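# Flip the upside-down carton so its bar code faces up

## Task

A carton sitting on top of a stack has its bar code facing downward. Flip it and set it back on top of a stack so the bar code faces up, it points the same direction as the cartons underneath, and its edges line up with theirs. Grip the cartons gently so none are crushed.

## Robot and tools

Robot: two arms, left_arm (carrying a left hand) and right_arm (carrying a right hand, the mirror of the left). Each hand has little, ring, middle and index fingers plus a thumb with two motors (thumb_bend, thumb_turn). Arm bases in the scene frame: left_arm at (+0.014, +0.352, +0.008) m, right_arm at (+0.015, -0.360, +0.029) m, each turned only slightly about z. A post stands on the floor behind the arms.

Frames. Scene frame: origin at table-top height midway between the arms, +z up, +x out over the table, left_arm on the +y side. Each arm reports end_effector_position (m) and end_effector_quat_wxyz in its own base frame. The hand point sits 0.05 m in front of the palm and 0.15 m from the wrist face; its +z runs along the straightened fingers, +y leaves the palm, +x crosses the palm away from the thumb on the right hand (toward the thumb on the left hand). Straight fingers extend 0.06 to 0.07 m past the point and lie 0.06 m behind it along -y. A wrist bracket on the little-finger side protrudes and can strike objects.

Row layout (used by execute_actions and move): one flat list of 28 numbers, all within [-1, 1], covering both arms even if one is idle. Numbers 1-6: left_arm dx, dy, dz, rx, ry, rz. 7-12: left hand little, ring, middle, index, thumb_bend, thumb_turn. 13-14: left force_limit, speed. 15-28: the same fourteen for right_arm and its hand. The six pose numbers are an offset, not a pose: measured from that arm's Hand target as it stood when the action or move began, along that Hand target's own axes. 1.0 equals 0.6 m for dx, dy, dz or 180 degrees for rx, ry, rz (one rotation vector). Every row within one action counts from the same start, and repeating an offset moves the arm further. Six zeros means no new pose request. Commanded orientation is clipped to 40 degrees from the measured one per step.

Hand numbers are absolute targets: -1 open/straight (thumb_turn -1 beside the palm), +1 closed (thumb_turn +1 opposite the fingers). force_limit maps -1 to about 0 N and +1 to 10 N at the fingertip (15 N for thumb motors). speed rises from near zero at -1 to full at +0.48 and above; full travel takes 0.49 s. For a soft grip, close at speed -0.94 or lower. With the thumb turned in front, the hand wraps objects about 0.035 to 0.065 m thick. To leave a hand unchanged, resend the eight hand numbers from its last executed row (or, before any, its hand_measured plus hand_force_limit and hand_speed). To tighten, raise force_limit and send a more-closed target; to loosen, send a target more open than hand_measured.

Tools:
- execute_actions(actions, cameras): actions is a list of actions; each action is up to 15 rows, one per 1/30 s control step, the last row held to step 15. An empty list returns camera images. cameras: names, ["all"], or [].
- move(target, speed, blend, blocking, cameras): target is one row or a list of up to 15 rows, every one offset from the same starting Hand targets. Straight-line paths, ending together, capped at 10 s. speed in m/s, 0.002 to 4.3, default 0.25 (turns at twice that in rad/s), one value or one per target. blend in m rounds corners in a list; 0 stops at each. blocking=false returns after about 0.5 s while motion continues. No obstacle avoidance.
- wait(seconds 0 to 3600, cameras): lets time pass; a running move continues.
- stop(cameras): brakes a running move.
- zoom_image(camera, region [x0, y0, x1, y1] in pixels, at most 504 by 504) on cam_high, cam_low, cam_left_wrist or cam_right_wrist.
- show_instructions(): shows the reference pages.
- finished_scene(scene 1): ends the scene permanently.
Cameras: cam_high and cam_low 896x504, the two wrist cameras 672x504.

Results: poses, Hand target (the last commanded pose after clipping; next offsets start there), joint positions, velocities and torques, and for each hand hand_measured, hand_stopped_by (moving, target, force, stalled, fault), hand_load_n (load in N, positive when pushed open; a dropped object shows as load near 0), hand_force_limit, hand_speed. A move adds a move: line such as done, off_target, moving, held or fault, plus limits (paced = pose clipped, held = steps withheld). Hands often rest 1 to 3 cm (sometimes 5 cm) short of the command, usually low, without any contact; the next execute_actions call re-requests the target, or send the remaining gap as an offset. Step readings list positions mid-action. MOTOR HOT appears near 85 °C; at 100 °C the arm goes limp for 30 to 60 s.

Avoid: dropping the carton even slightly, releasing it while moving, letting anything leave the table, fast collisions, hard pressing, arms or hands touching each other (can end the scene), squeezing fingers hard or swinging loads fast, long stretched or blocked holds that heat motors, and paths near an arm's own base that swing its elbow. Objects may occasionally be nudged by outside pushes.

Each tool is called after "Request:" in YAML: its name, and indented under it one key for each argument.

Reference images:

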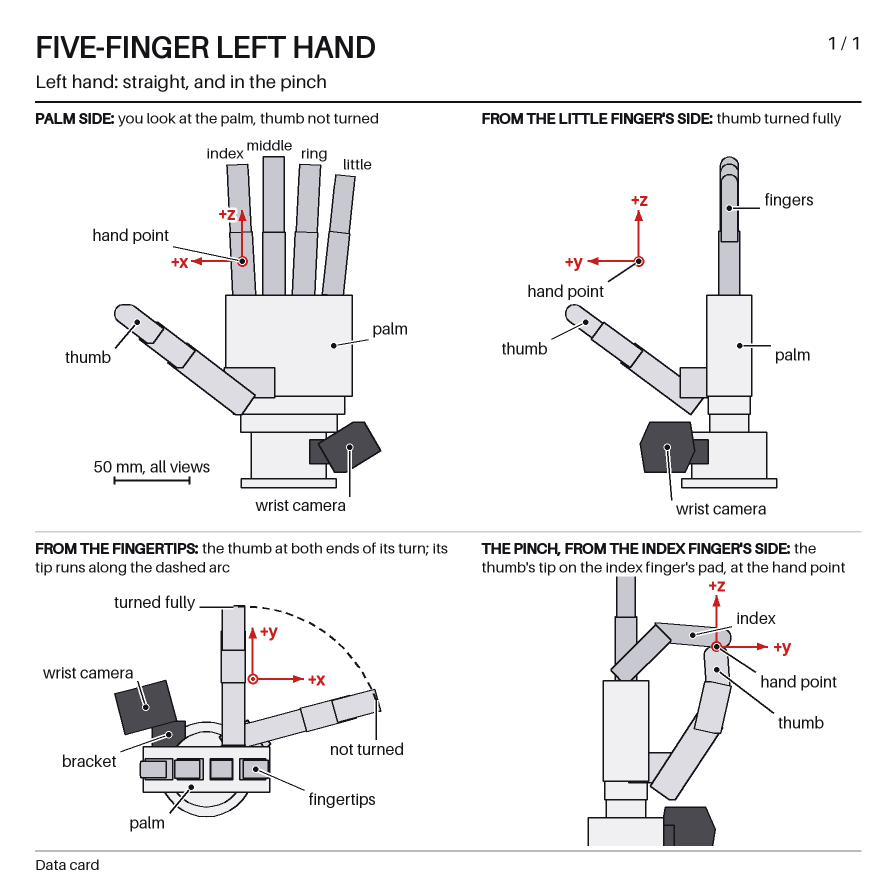

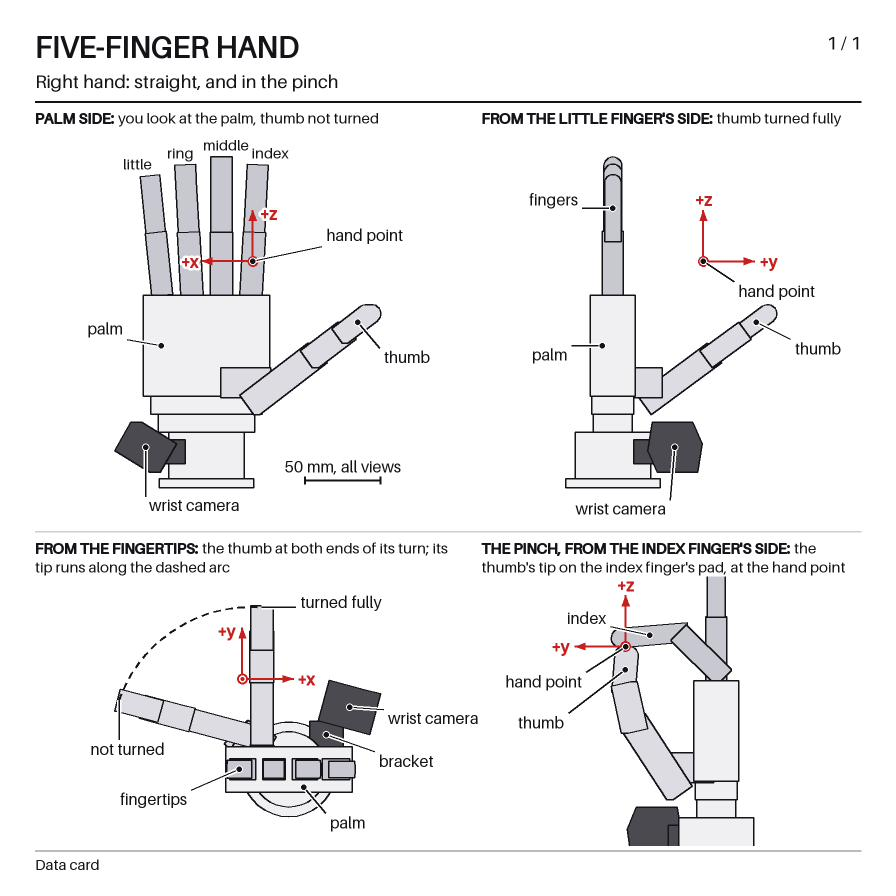

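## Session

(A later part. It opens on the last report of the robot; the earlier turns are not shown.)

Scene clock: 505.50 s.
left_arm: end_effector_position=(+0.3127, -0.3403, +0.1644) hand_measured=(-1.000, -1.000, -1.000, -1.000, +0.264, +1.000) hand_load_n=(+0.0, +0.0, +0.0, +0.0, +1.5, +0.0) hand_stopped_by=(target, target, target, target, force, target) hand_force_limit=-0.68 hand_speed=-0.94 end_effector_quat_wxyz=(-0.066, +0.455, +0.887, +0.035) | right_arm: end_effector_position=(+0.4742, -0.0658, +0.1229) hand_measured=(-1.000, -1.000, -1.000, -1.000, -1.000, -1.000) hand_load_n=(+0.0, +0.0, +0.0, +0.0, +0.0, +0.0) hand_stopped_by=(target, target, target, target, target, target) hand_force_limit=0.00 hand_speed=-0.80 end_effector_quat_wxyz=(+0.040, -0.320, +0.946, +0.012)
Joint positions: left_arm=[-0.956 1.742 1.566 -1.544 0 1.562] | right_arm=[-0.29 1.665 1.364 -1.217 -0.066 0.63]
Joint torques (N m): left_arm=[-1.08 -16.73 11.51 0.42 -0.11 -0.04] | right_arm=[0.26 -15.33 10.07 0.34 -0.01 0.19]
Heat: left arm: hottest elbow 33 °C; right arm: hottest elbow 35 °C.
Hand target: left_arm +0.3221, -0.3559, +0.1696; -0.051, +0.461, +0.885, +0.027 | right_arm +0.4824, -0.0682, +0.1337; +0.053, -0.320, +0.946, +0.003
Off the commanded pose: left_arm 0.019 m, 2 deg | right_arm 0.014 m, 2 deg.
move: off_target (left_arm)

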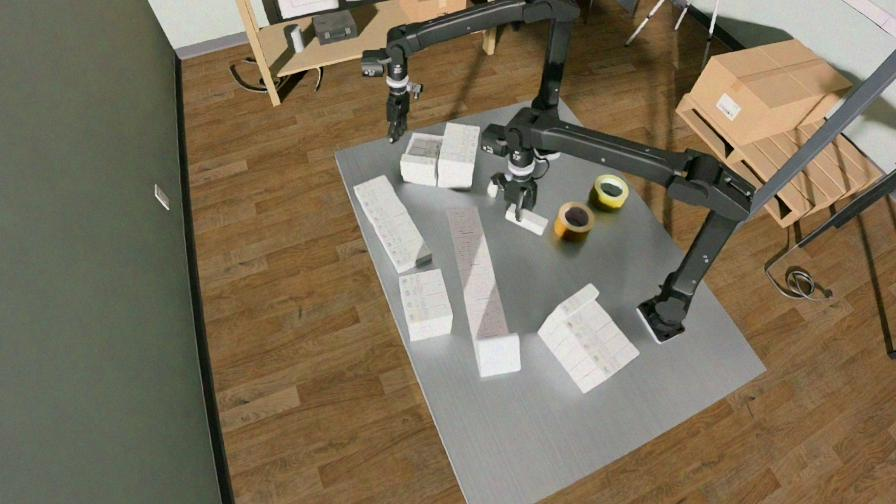

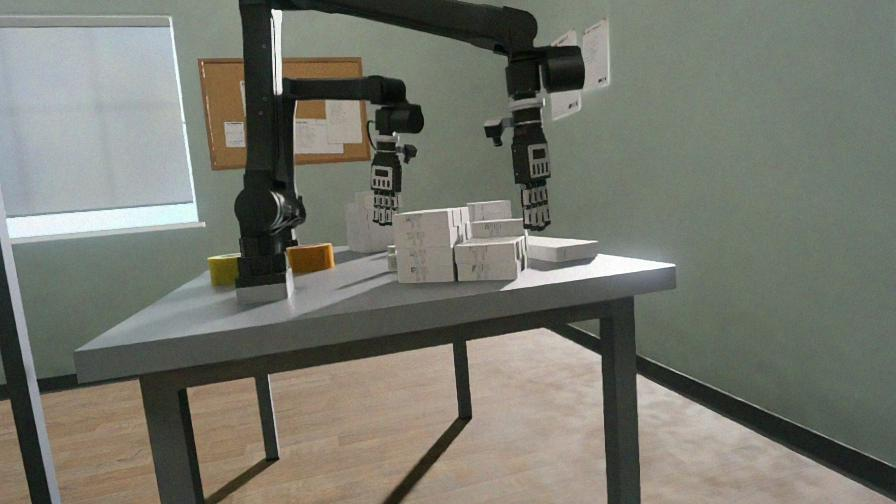

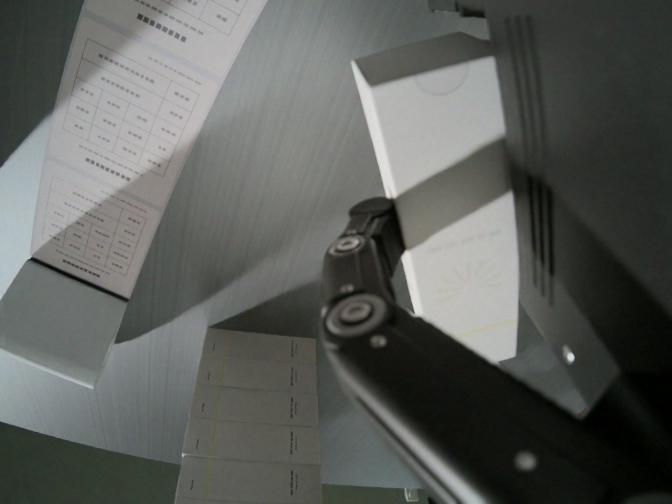

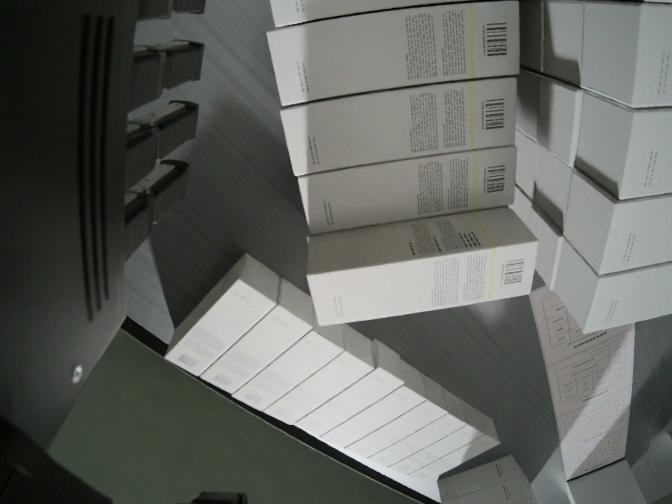

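Request:
move:
  target: [-0.0094,0,0.0821,0,-0.5,0,-1,-1,-1,-1,0.4,1,-0.68,-0.94,0,0,0,0,0,0,-1,-1,-1,-1,-1,-1,0,-0.8]
  speed: 0.15
  cameras: ["all"]

Scene clock: 520.57 s.
left_arm: end_effector_position=(+0.3228, -0.3545, +0.1188) hand_measured=(-1.000, -1.000, -1.000, -1.000, +0.264, +1.000) hand_load_n=(+0.0, +0.0, +0.0, +0.0, +1.5, +0.0) hand_stopped_by=(target, target, target, target, force, target) hand_force_limit=-0.68 hand_speed=-0.94 end_effector_quat_wxyz=(+0.585, +0.343, +0.668, -0.306) | right_arm: end_effector_position=(+0.4742, -0.0658, +0.1229) hand_measured=(-1.000, -1.000, -1.000, -1.000, -1.000, -1.000) hand_load_n=(+0.0, +0.0, +0.0, +0.5, +0.0, +0.0) hand_stopped_by=(target, target, target, target, target, target) hand_force_limit=0.00 hand_speed=-0.80 end_effector_quat_wxyz=(+0.040, -0.320, +0.946, +0.012)
Joint positions: left_arm=[-0.956 1.396 0.348 0.919 0 1.562] | right_arm=[-0.29 1.665 1.364 -1.217 -0.066 0.63]
Joint torques (N m): left_arm=[-1.08 -7.12 5.59 3.08 0 0.02] | right_arm=[0.26 -15.44 10.09 0.34 -0.02 0.21]
Heat: left arm: hottest elbow 33 °C; right arm: hottest elbow 35 °C.
Hand target: left_arm +0.3221, -0.3558, +0.1201; +0.590, +0.345, +0.662, -0.307 | right_arm +0.4824, -0.0682, +0.1337; +0.053, -0.320, +0.946, +0.003
Off the commanded pose: left_arm 0.002 m, 1 deg | right_arm 0.014 m, 2 deg.
move: done

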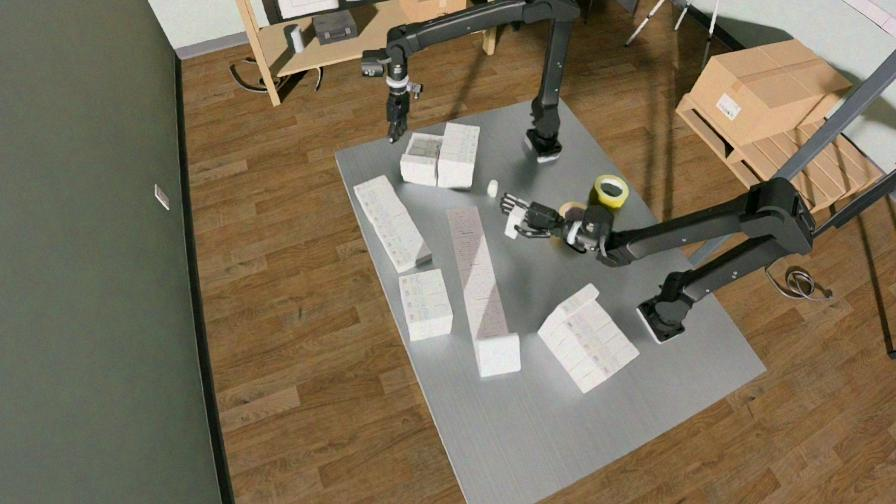

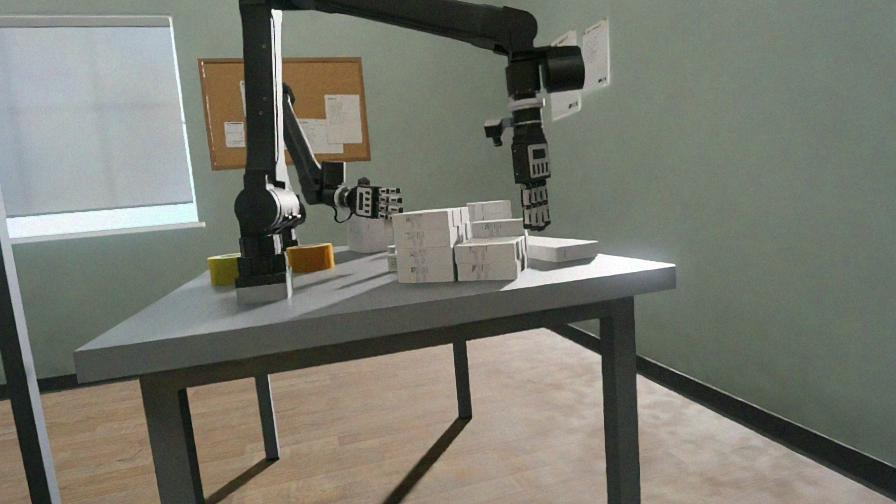

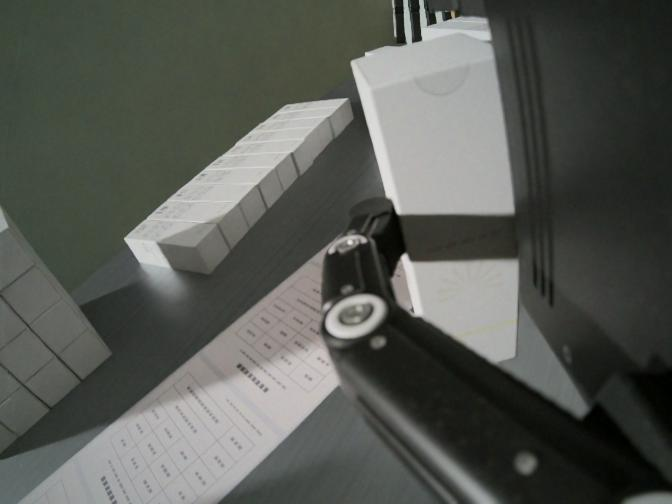

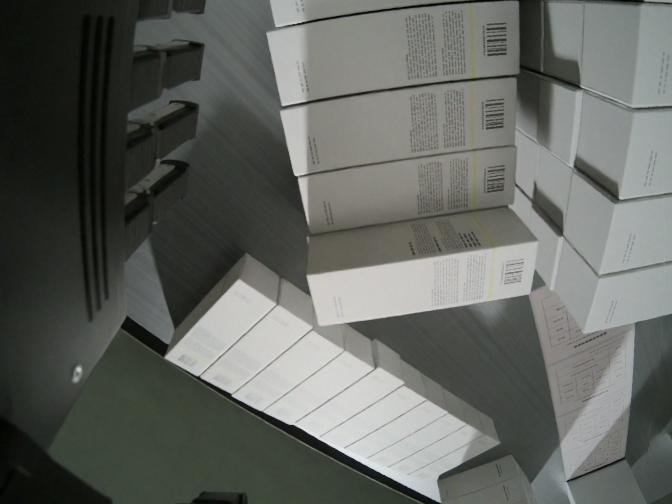

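Request:
move:
  target: [0.0917,0.0007,0.0117,0,0,0,-1,-1,-1,-1,0.4,1,-0.68,-0.94,0,0,0,0,0,0,-1,-1,-1,-1,-1,-1,0,-0.8]
  speed: 0.08
  cameras: ["all"]

Scene clock: 530.17 s.
left_arm: end_effector_position=(+0.3237, -0.3557, +0.0630) hand_measured=(-1.000, -1.000, -1.000, -1.000, +0.264, +1.000) hand_load_n=(+0.0, +0.0, +0.0, +0.0, +1.5, +0.5) hand_stopped_by=(target, target, target, target, force, target) hand_force_limit=-0.68 hand_speed=-0.94 end_effector_quat_wxyz=(+0.585, +0.343, +0.668, -0.306) | right_arm: end_effector_position=(+0.4742, -0.0658, +0.1229) hand_measured=(-1.000, -1.000, -1.000, -1.000, -1.000, -1.000) hand_load_n=(+0.0, +0.0, +0.0, +0.0, +0.0, +0.0) hand_stopped_by=(target, target, target, target, target, target) hand_force_limit=0.00 hand_speed=-0.80 end_effector_quat_wxyz=(+0.040, -0.320, +0.946, +0.012)
Joint positions: left_arm=[-0.956 1.672 0.332 1.211 0 1.563] | right_arm=[-0.29 1.665 1.364 -1.217 -0.066 0.63]
Joint torques (N m): left_arm=[-0.85 -9.05 3.3 2.97 0.07 0.04] | right_arm=[0.26 -15.38 10.09 0.32 -0.01 0.2]
Heat: left arm: hottest elbow 33 °C; right arm: hottest elbow 35 °C.
Hand target: left_arm +0.3229, -0.3561, +0.0646; +0.590, +0.345, +0.662, -0.307 | right_arm +0.4824, -0.0682, +0.1337; +0.053, -0.320, +0.946, +0.003
Off the commanded pose: left_arm 0.002 m, 1 deg | right_arm 0.014 m, 2 deg.
move: done

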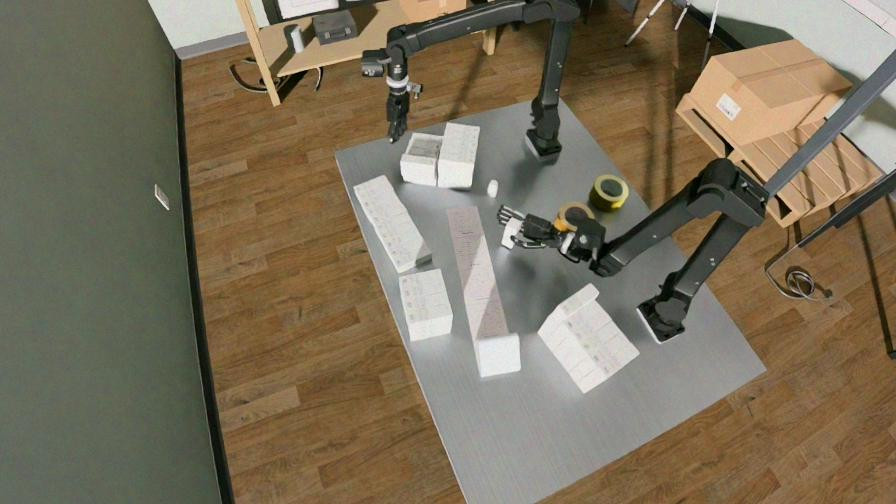

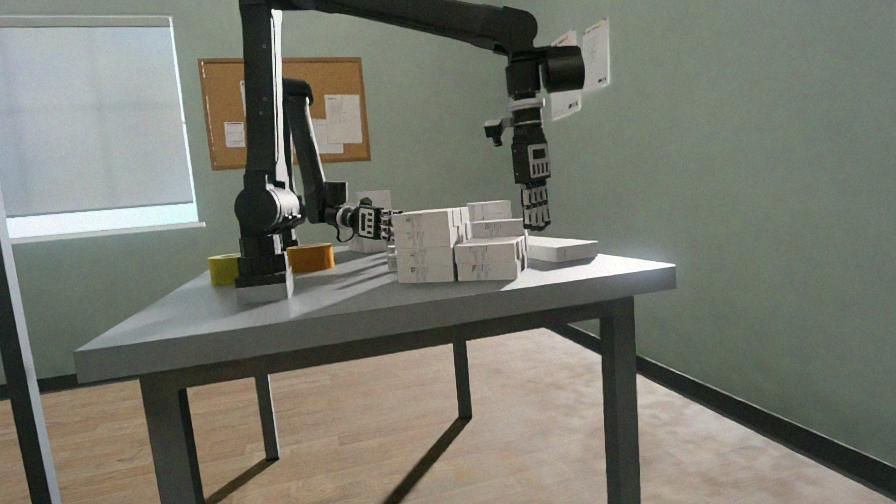

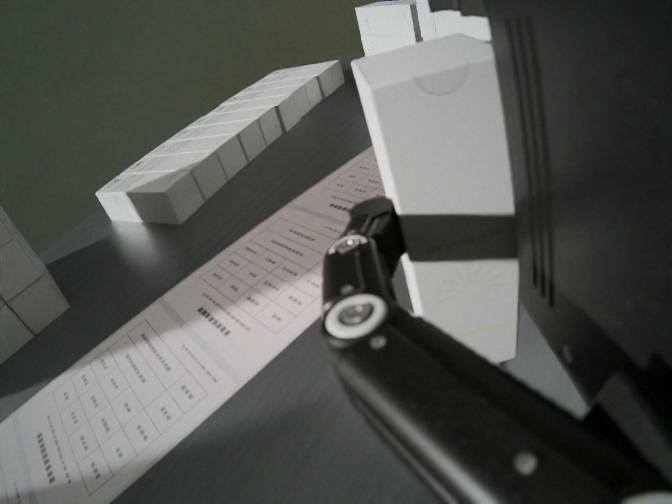

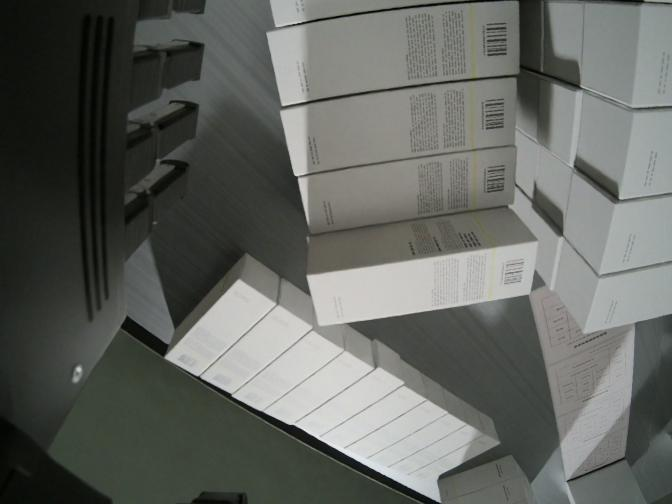

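Request:
move:
  target: [0.0165,0.0001,0.0021,0,0,0,-1,-1,-1,-1,0.4,1,-0.68,-0.94,0,0,0,0,0,0,-1,-1,-1,-1,-1,-1,0,-0.8]
  speed: 0.03
  cameras: ["cam_left_wrist"]

Request:
zoom_image:
  camera: "cam_left_wrist"
  region: [330, 0, 580, 400]

Scene clock: 533.73 s.
left_arm: end_effector_position=(+0.3237, -0.3559, +0.0556) hand_measured=(-1.000, -1.000, -1.000, -1.000, +0.264, +1.000) hand_load_n=(+0.0, +0.0, +0.0, +0.0, +1.5, +0.0) hand_stopped_by=(target, target, target, target, force, target) hand_force_limit=-0.68 hand_speed=-0.94 end_effector_quat_wxyz=(+0.587, +0.343, +0.666, -0.307) | right_arm: end_effector_position=(+0.4742, -0.0658, +0.1229) hand_measured=(-1.000, -1.000, -1.000, -1.000, -1.000, -1.000) hand_load_n=(+0.0, +0.0, +0.0, +0.0, -0.5, -0.5) hand_stopped_by=(target, target, target, target, target, target) hand_force_limit=0.00 hand_speed=-0.80 end_effector_quat_wxyz=(+0.040, -0.320, +0.946, +0.012)
Joint positions: left_arm=[-0.956 1.72 0.332 1.266 0.001 1.564] | right_arm=[-0.29 1.665 1.364 -1.217 -0.066 0.63]
Joint torques (N m): left_arm=[-1.08 -9.23 3.02 2.92 0.05 0] | right_arm=[0.32 -15.33 10.06 0.31 -0.01 0.2]
Heat: left arm: hottest elbow 32 °C; right arm: hottest elbow 35 °C.
Hand target: left_arm +0.3230, -0.3561, +0.0545; +0.590, +0.345, +0.662, -0.307 | right_arm +0.4824, -0.0682, +0.1337; +0.053, -0.320, +0.946, +0.003
Off the commanded pose: left_arm 0.001 m, 1 deg | right_arm 0.014 m, 2 deg.
move: done

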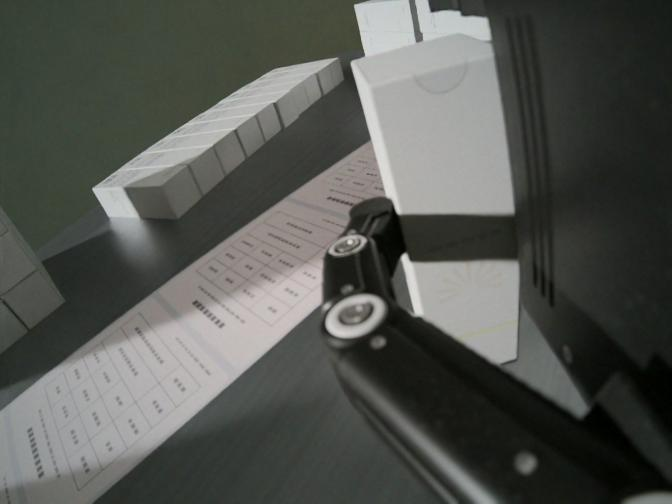

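Scaled by 1.260 from the camera's image (finer frame: 960x720).

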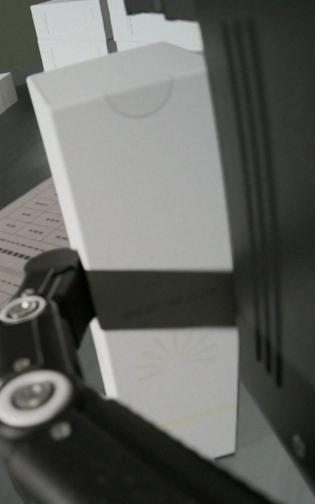

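Request:
move:
  target: [0.0091,0.0001,0.0012,0,0,0,-1,-1,-1,-1,0.4,1,-0.68,-0.94,0,0,0,0,0,0,-1,-1,-1,-1,-1,-1,0,-0.8]
  speed: 0.03
  cameras: ["cam_left_wrist"]

Request:
zoom_image:
  camera: "cam_left_wrist"
  region: [400, 280, 600, 430]

Scene clock: 537.07 s.
left_arm: end_effector_position=(+0.3241, -0.3564, +0.0553) hand_measured=(-1.000, -1.000, -1.000, -1.000, +0.264, +1.000) hand_load_n=(+0.0, +0.0, +0.5, +0.0, +1.5, +0.0) hand_stopped_by=(target, target, target, target, force, target) hand_force_limit=-0.68 hand_speed=-0.94 end_effector_quat_wxyz=(+0.592, +0.341, +0.661, -0.309) | right_arm: end_effector_position=(+0.4742, -0.0658, +0.1229) hand_measured=(-1.000, -1.000, -1.000, -1.000, -1.000, -1.000) hand_load_n=(+0.0, +0.0, +0.0, +0.0, +0.0, +0.0) hand_stopped_by=(target, target, target, target, target, target) hand_force_limit=0.00 hand_speed=-0.80 end_effector_quat_wxyz=(+0.040, -0.320, +0.946, +0.012)
Joint positions: left_arm=[-0.956 1.742 0.332 1.303 0.001 1.567] | right_arm=[-0.29 1.665 1.364 -1.217 -0.066 0.63]
Joint torques (N m): left_arm=[-0.79 -8.47 2.95 2.65 0.06 -0.03] | right_arm=[0.32 -15.44 10.09 0.32 0 0.2]
Heat: left arm: hottest elbow 32 °C; right arm: hottest elbow 35 °C.
Hand target: left_arm +0.3231, -0.3562, +0.0490; +0.590, +0.345, +0.662, -0.307 | right_arm +0.4824, -0.0682, +0.1337; +0.053, -0.320, +0.946, +0.003
Off the commanded pose: left_arm 0.006 m, 1 deg | right_arm 0.014 m, 2 deg.
move: done

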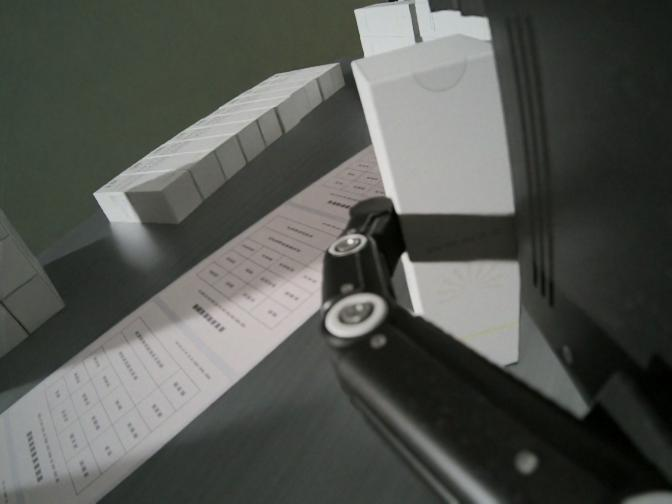

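Scaled by 2.520 from the camera's image (finer frame: 960x720).

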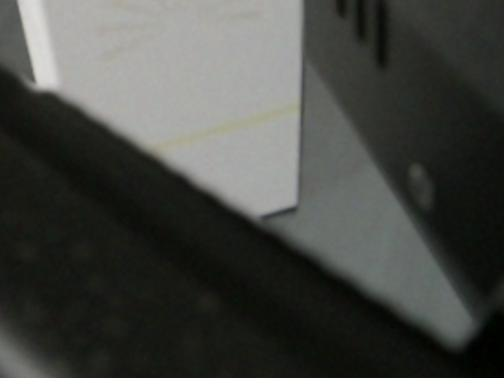

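Request:
move:
  target:
    - [-0.005,0,-0.0006,0,0,0,-1,-1,-1,-1,0.4,1,-0.68,-0.94,0,0,0,0,0,0,-1,-1,-1,-1,-1,-1,0,-0.8]
    - [-0.005,0,-0.0006,0,0,0,-1,-1,-1,-1,0.1,1,-0.68,-0.9,0,0,0,0,0,0,-1,-1,-1,-1,-1,-1,0,-0.8]
  speed: 0.03
  cameras: ["all"]

Request:
zoom_image:
  camera: "cam_left_wrist"
  region: [330, 0, 580, 400]

Scene clock: 567.20 s.
left_arm: end_effector_position=(+0.3241, -0.3564, +0.0553) hand_measured=(-1.000, -1.000, -1.000, -1.000, +0.100, +1.000) hand_load_n=(+0.0, +0.0, +0.0, +0.0, +0.0, +0.0) hand_stopped_by=(target, target, target, target, target, target) hand_force_limit=-0.68 hand_speed=-0.90 end_effector_quat_wxyz=(+0.593, +0.342, +0.661, -0.309) | right_arm: end_effector_position=(+0.4742, -0.0658, +0.1229) hand_measured=(-1.000, -1.000, -1.000, -1.000, -1.000, -1.000) hand_load_n=(+0.0, +0.0, +0.0, +0.0, +0.0, +0.0) hand_stopped_by=(target, target, target, target, target, target) hand_force_limit=0.00 hand_speed=-0.80 end_effector_quat_wxyz=(+0.040, -0.320, +0.946, +0.012)
Joint positions: left_arm=[-0.956 1.742 0.332 1.303 0.001 1.567] | right_arm=[-0.29 1.665 1.364 -1.217 -0.066 0.63]
Joint torques (N m): left_arm=[-0.85 -9.76 2.91 2.15 0.06 -0.03] | right_arm=[0.26 -15.44 10.07 0.35 -0.01 0.2]
Heat: left arm: hottest elbow 30 °C; right arm: hottest elbow 35 °C.
Hand target: left_arm +0.3231, -0.3562, +0.0521; +0.590, +0.345, +0.662, -0.307 | right_arm +0.4824, -0.0682, +0.1337; +0.053, -0.320, +0.946, +0.003
Off the commanded pose: left_arm 0.003 m, 1 deg | right_arm 0.014 m, 2 deg.
move: done

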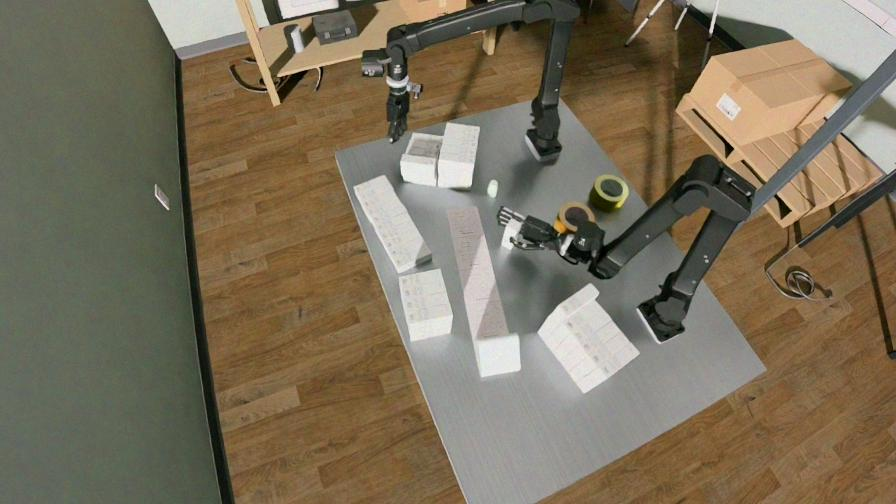

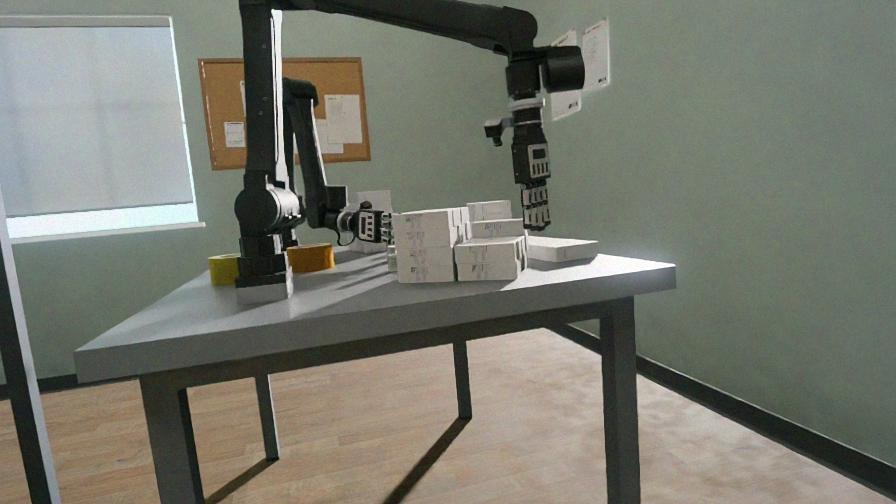

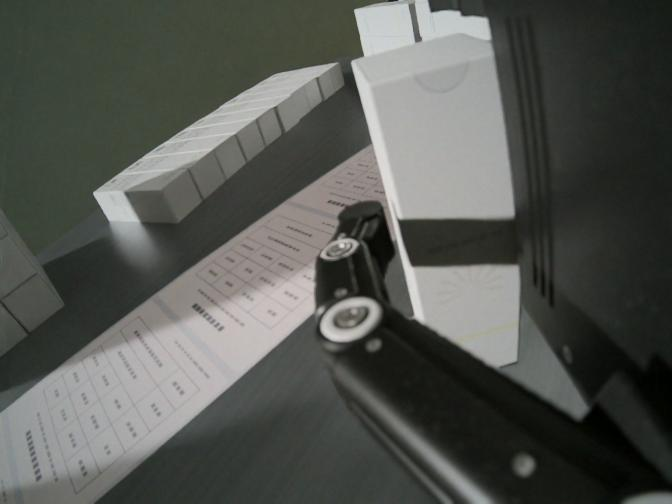

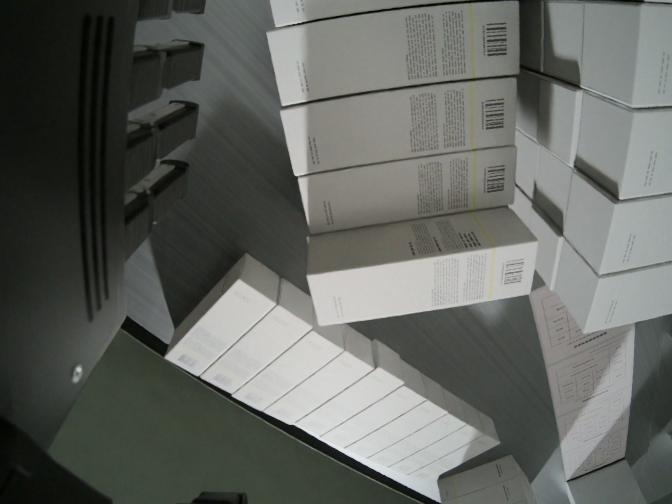

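Scaled by 1.260 from the camera's image (finer frame: 960x720).

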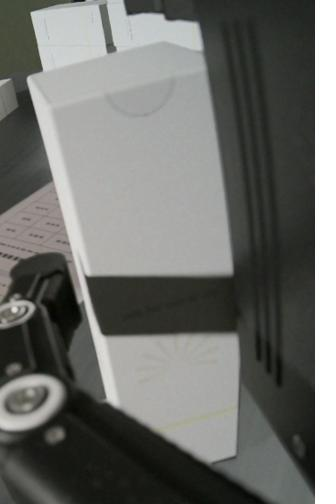

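Request:
move:
  target:
    - [0,0,0,0,0,0,-1,-1,-1,-1,-0.7,1,-0.68,-0.6,0,0,0,0,0,0,-1,-1,-1,-1,-1,-1,0,-0.8]
    - [0,-0.025,0,0,0,0,-1,-1,-1,-1,-0.7,1,-0.68,-0.6,0,0,0,0,0,0,-1,-1,-1,-1,-1,-1,0,-0.8]
  speed: 0.04
  cameras: ["cam_left_wrist"]

Scene clock: 573.03 s.
left_arm: end_effector_position=(+0.3135, -0.3634, +0.0556) hand_measured=(-1.000, -1.000, -1.000, -1.000, -0.700, +1.000) hand_load_n=(+0.0, +0.0, +0.0, +0.0, -0.5, +0.0) hand_stopped_by=(target, target, target, target, target, target) hand_force_limit=-0.68 hand_speed=-0.60 end_effector_quat_wxyz=(+0.594, +0.343, +0.660, -0.307) | right_arm: end_effector_position=(+0.4742, -0.0658, +0.1229) hand_measured=(-1.000, -1.000, -1.000, -1.000, -1.000, -1.000) hand_load_n=(+0.0, +0.0, +0.0, +0.0, +0.0, +0.0) hand_stopped_by=(target, target, target, target, target, target) hand_force_limit=0.00 hand_speed=-0.80 end_effector_quat_wxyz=(+0.040, -0.320, +0.946, +0.012)
Joint positions: left_arm=[-1.002 1.742 0.332 1.303 -0.046 1.567] | right_arm=[-0.29 1.665 1.364 -1.217 -0.066 0.63]
Joint torques (N m): left_arm=[-0.85 -9.82 2.96 2.1 -0.11 -0.09] | right_arm=[0.15 -15.44 10.09 0.35 -0.02 0.19]
Heat: left arm: hottest elbow 30 °C; right arm: hottest elbow 35 °C.
Hand target: left_arm +0.3108, -0.3648, +0.0520; +0.590, +0.345, +0.662, -0.307 | right_arm +0.4824, -0.0682, +0.1337; +0.053, -0.320, +0.946, +0.003
Off the commanded pose: left_arm 0.005 m, 1 deg | right_arm 0.014 m, 2 deg.
move: done

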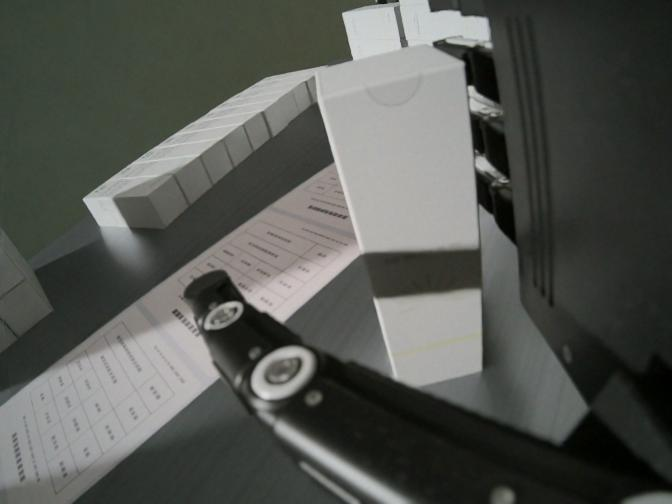

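Request:
zoom_image:
  camera: "cam_left_wrist"
  region: [300, 30, 510, 230]

Request:
zoom_image:
  camera: "cam_left_wrist"
  region: [300, 210, 510, 410]

Scaled by 2.400 from the camera's image (finer frame: 960x720).

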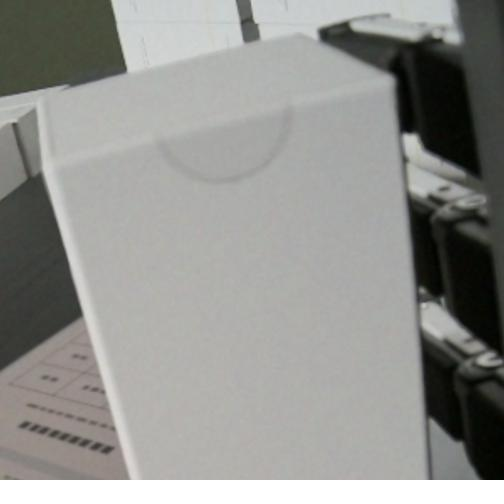

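Scaled by 2.400 from the camera's image (finer frame: 960x720).

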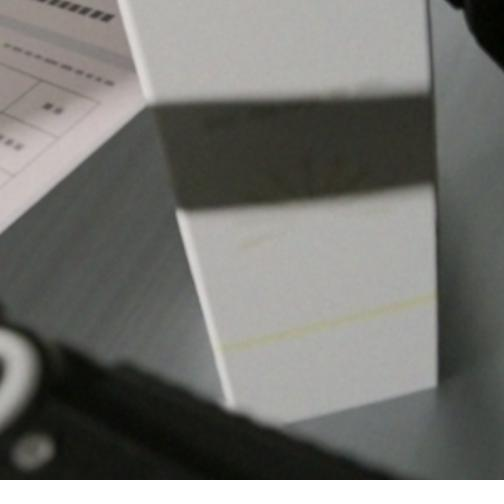

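Request:
move:
  target:
    - [-0.245,0.0002,-0.0282,0,0,0,-1,-1,-1,-1,-0.7,1,-0.68,-0.6,0,0,0,0,0,0,-1,-1,-1,-1,-1,-1,0,-0.8]
    - [-0.2517,0.0035,-0.0415,0,0.491,0,-1,-1,-1,-1,-0.7,1,-0.68,-0.6,0,0,0,0,0,0,-1,-1,-1,-1,-1,-1,0,-0.8]
  speed: [0.08,0.18]
  blend: [0.005,0]
  cameras: ["all"]

Scene clock: 612.17 s.
left_arm: end_effector_position=(+0.3000, -0.3515, +0.1986) hand_measured=(-1.000, -1.000, -1.000, -1.000, -0.700, +1.000) hand_load_n=(+0.0, +0.0, +0.0, +0.0, +0.0, +0.0) hand_stopped_by=(target, target, target, target, target, target) hand_force_limit=-0.68 hand_speed=-0.60 end_effector_quat_wxyz=(-0.042, +0.468, +0.883, +0.024) | right_arm: end_effector_position=(+0.4742, -0.0658, +0.1229) hand_measured=(-1.000, -1.000, -1.000, -1.000, -1.000, -1.000) hand_load_n=(+0.0, +0.0, +0.0, +0.0, +0.0, +0.0) hand_stopped_by=(target, target, target, target, target, target) hand_force_limit=0.00 hand_speed=-0.80 end_effector_quat_wxyz=(+0.040, -0.320, +0.946, +0.012)
Joint positions: left_arm=[-0.993 1.694 1.6 -1.574 -0.001 1.553] | right_arm=[-0.29 1.665 1.364 -1.217 -0.066 0.63]
Joint torques (N m): left_arm=[0.03 -15.97 11.63 -0.38 0.03 -0.17] | right_arm=[0.21 -15.33 10.09 0.34 -0.01 0.2]
Heat: left arm: hottest elbow 30 °C; right arm: hottest elbow 35 °C.
Hand target: left_arm +0.3081, -0.3576, +0.2050; -0.038, +0.462, +0.886, +0.020 | right_arm +0.4824, -0.0682, +0.1337; +0.053, -0.320, +0.946, +0.003
Off the commanded pose: left_arm 0.012 m, 1 deg | right_arm 0.014 m, 2 deg.
move: off_target (left_arm)

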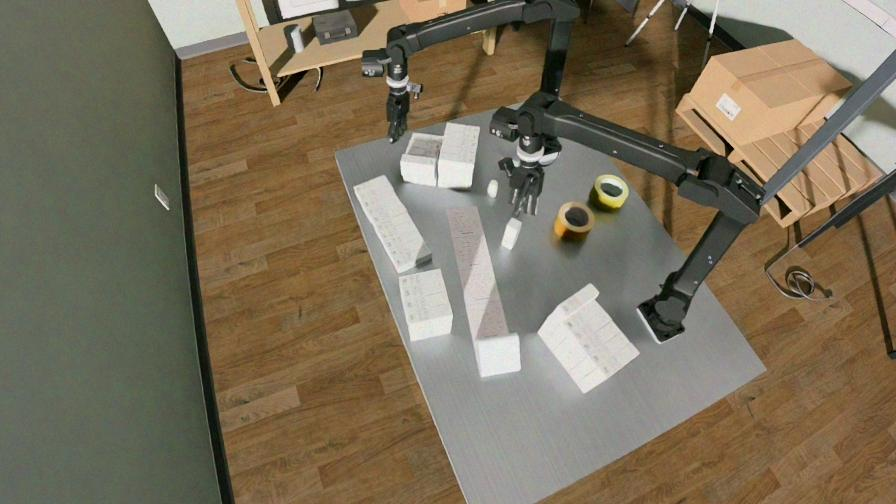

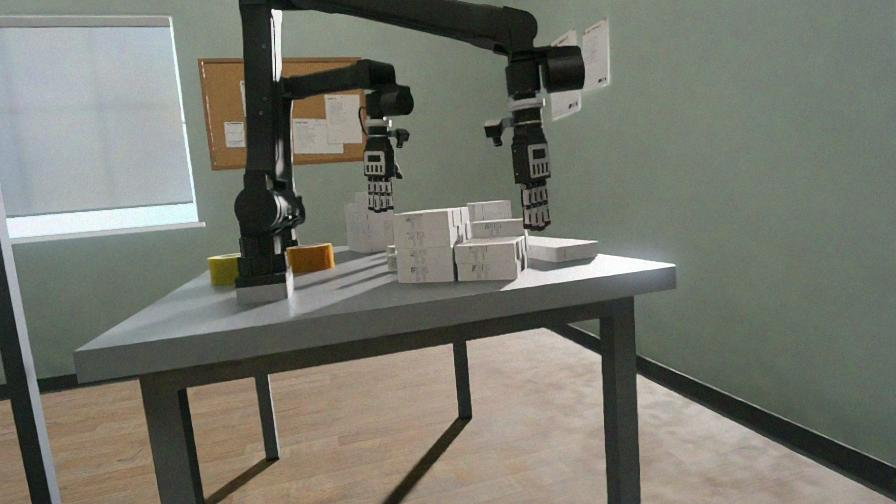

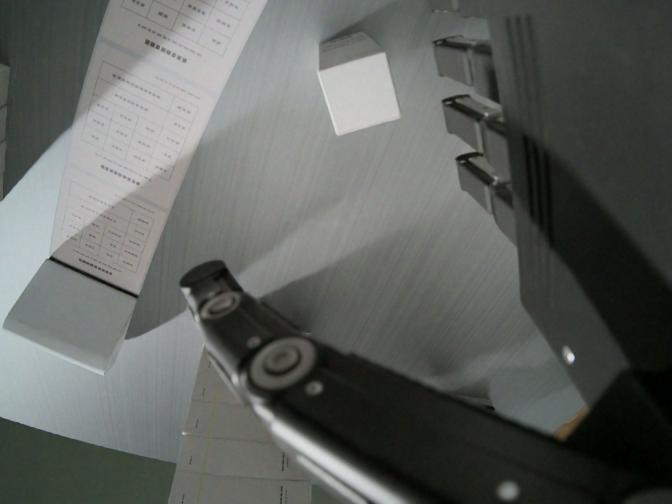

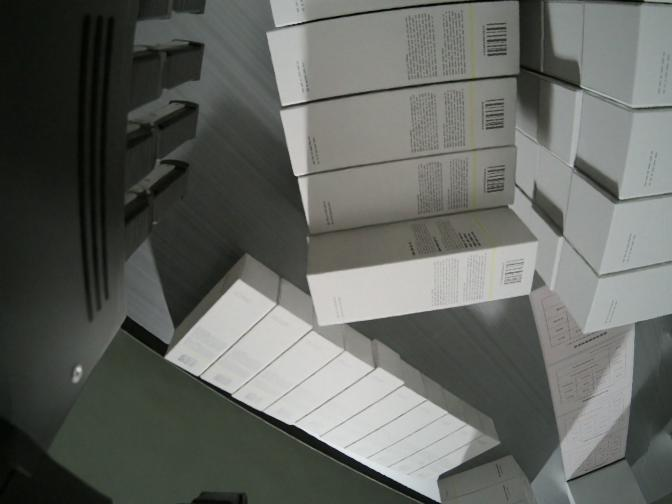

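Request:
zoom_image:
  camera: "cam_left_wrist"
  region: [300, 10, 440, 150]

Scaled by 3.600 from the camera's image (finer frame: 960x720).

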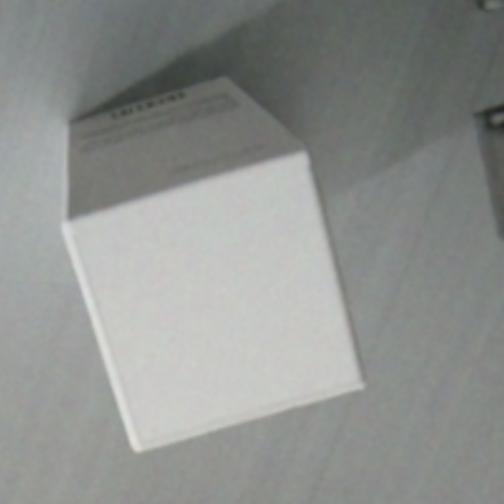

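Request:
move:
  target:
    - [-0.024,0.0028,-0.0022,0,0,-0.011,-1,-1,-1,-1,-0.7,1,-0.68,-0.6,0,0,0,0,0,0,-1,-1,-1,-1,-1,-1,0,-0.8]
    - [-0.0312,0.0028,0.0808,0,0,-0.011,-1,-1,-1,-1,-0.7,1,-0.68,-0.6,0,0,0,0,0,0,-1,-1,-1,-1,-1,-1,0,-0.8]
  speed: [0.06,0.06]
  cameras: ["cam_left_wrist"]

Scene clock: 636.37 s.
left_arm: end_effector_position=(+0.3143, -0.3688, +0.1656) hand_measured=(-1.000, -1.000, -1.000, -1.000, -0.700, +1.000) hand_load_n=(+0.0, +0.0, +0.0, +0.0, +0.0, +0.0) hand_stopped_by=(target, target, target, target, target, target) hand_force_limit=-0.68 hand_speed=-0.60 end_effector_quat_wxyz=(-0.033, +0.453, +0.890, +0.020) | right_arm: end_effector_position=(+0.4742, -0.0658, +0.1229) hand_measured=(-1.000, -1.000, -1.000, -1.000, -1.000, -1.000) hand_load_n=(+0.0, +0.0, +0.0, +0.0, +0.0, +0.0) hand_stopped_by=(target, target, target, target, target, target) hand_force_limit=0.00 hand_speed=-0.80 end_effector_quat_wxyz=(+0.040, -0.320, +0.946, +0.012)
Joint positions: left_arm=[-0.986 1.755 1.597 -1.49 -0.001 1.527] | right_arm=[-0.29 1.665 1.364 -1.217 -0.066 0.63]
Joint torques (N m): left_arm=[-0.15 -17.44 7.99 0.66 0.02 -0.2] | right_arm=[0.21 -15.44 10.07 0.38 -0.02 0.2]
Heat: left arm: hottest elbow 33 °C; right arm: hottest elbow 35 °C.
Hand target: left_arm +0.3178, -0.3685, +0.1551; -0.038, +0.446, +0.894, +0.021 | right_arm +0.4824, -0.0682, +0.1337; +0.053, -0.320, +0.946, +0.003
Off the commanded pose: left_arm 0.011 m, 1 deg | right_arm 0.014 m, 2 deg.
move: off_target (left_arm)

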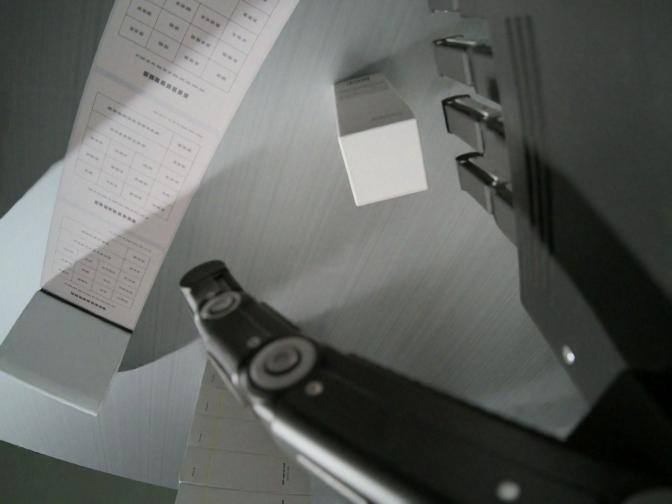

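Request:
zoom_image:
  camera: "cam_left_wrist"
  region: [310, 60, 470, 220]

Scaled by 3.150 from the camera's image (finer frame: 960x720).

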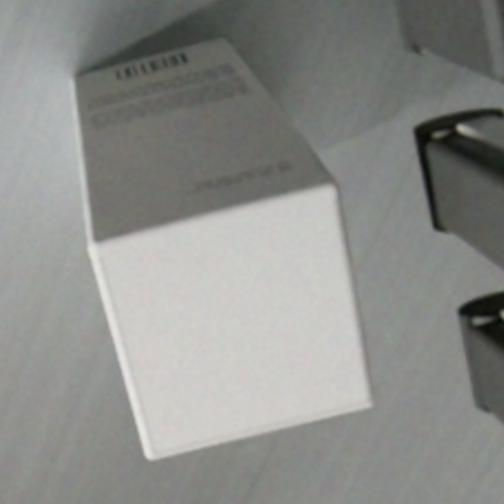

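Request:
move:
  target: [-0.0005,0.0005,0.100,0,0,0,-1,-1,-1,-1,-0.7,1,-0.68,-0.6,0,0,0,0,0,0,-1,-1,-1,-1,-1,-1,0,-0.8]
  speed: [0.06]
  cameras: ["cam_left_wrist"]

Request:
zoom_image:
  camera: "cam_left_wrist"
  region: [310, 140, 570, 340]

Scene clock: 652.73 s.
left_arm: end_effector_position=(+0.3124, -0.3659, +0.1061) hand_measured=(-1.000, -1.000, -1.000, -1.000, -0.700, +1.000) hand_load_n=(+0.0, +0.0, +0.0, +0.0, +0.0, +0.0) hand_stopped_by=(target, target, target, target, target, target) hand_force_limit=-0.68 hand_speed=-0.60 end_effector_quat_wxyz=(-0.033, +0.453, +0.890, +0.019) | right_arm: end_effector_position=(+0.4742, -0.0658, +0.1229) hand_measured=(-1.000, -1.000, -1.000, -1.000, -1.000, -1.000) hand_load_n=(+0.0, +0.0, +0.0, +0.0, +0.0, +0.0) hand_stopped_by=(target, target, target, target, target, target) hand_force_limit=0.00 hand_speed=-0.80 end_effector_quat_wxyz=(+0.040, -0.320, +0.946, +0.012)
Joint positions: left_arm=[-0.986 1.781 1.473 -1.339 -0.001 1.527] | right_arm=[-0.29 1.665 1.364 -1.217 -0.066 0.63]
Joint torques (N m): left_arm=[-0.15 -16.97 7.62 0.69 0.02 -0.2] | right_arm=[0.38 -15.5 10.06 0.36 0 0.2]
Heat: left arm: hottest elbow 32 °C; right arm: hottest elbow 35 °C.
Hand target: left_arm +0.3153, -0.3642, +0.0951; -0.038, +0.446, +0.894, +0.021 | right_arm +0.4824, -0.0682, +0.1337; +0.053, -0.320, +0.946, +0.003
Off the commanded pose: left_arm 0.011 m, 1 deg | right_arm 0.014 m, 2 deg.
move: off_target (left_arm)

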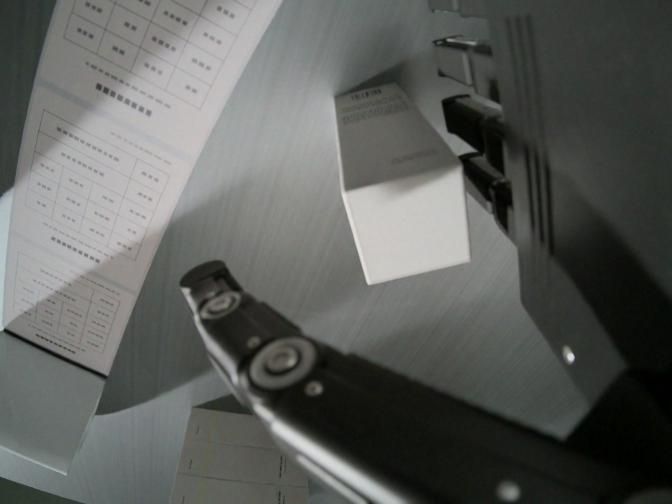

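Scaled by 1.938 from the camera's image (finer frame: 960x720).

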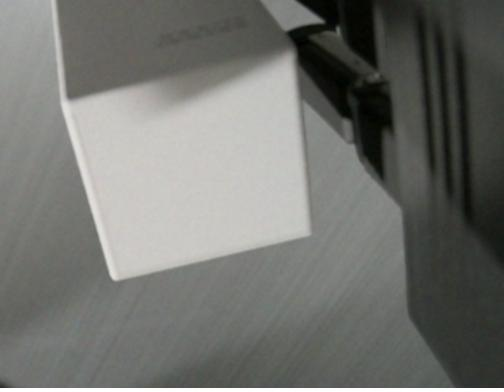

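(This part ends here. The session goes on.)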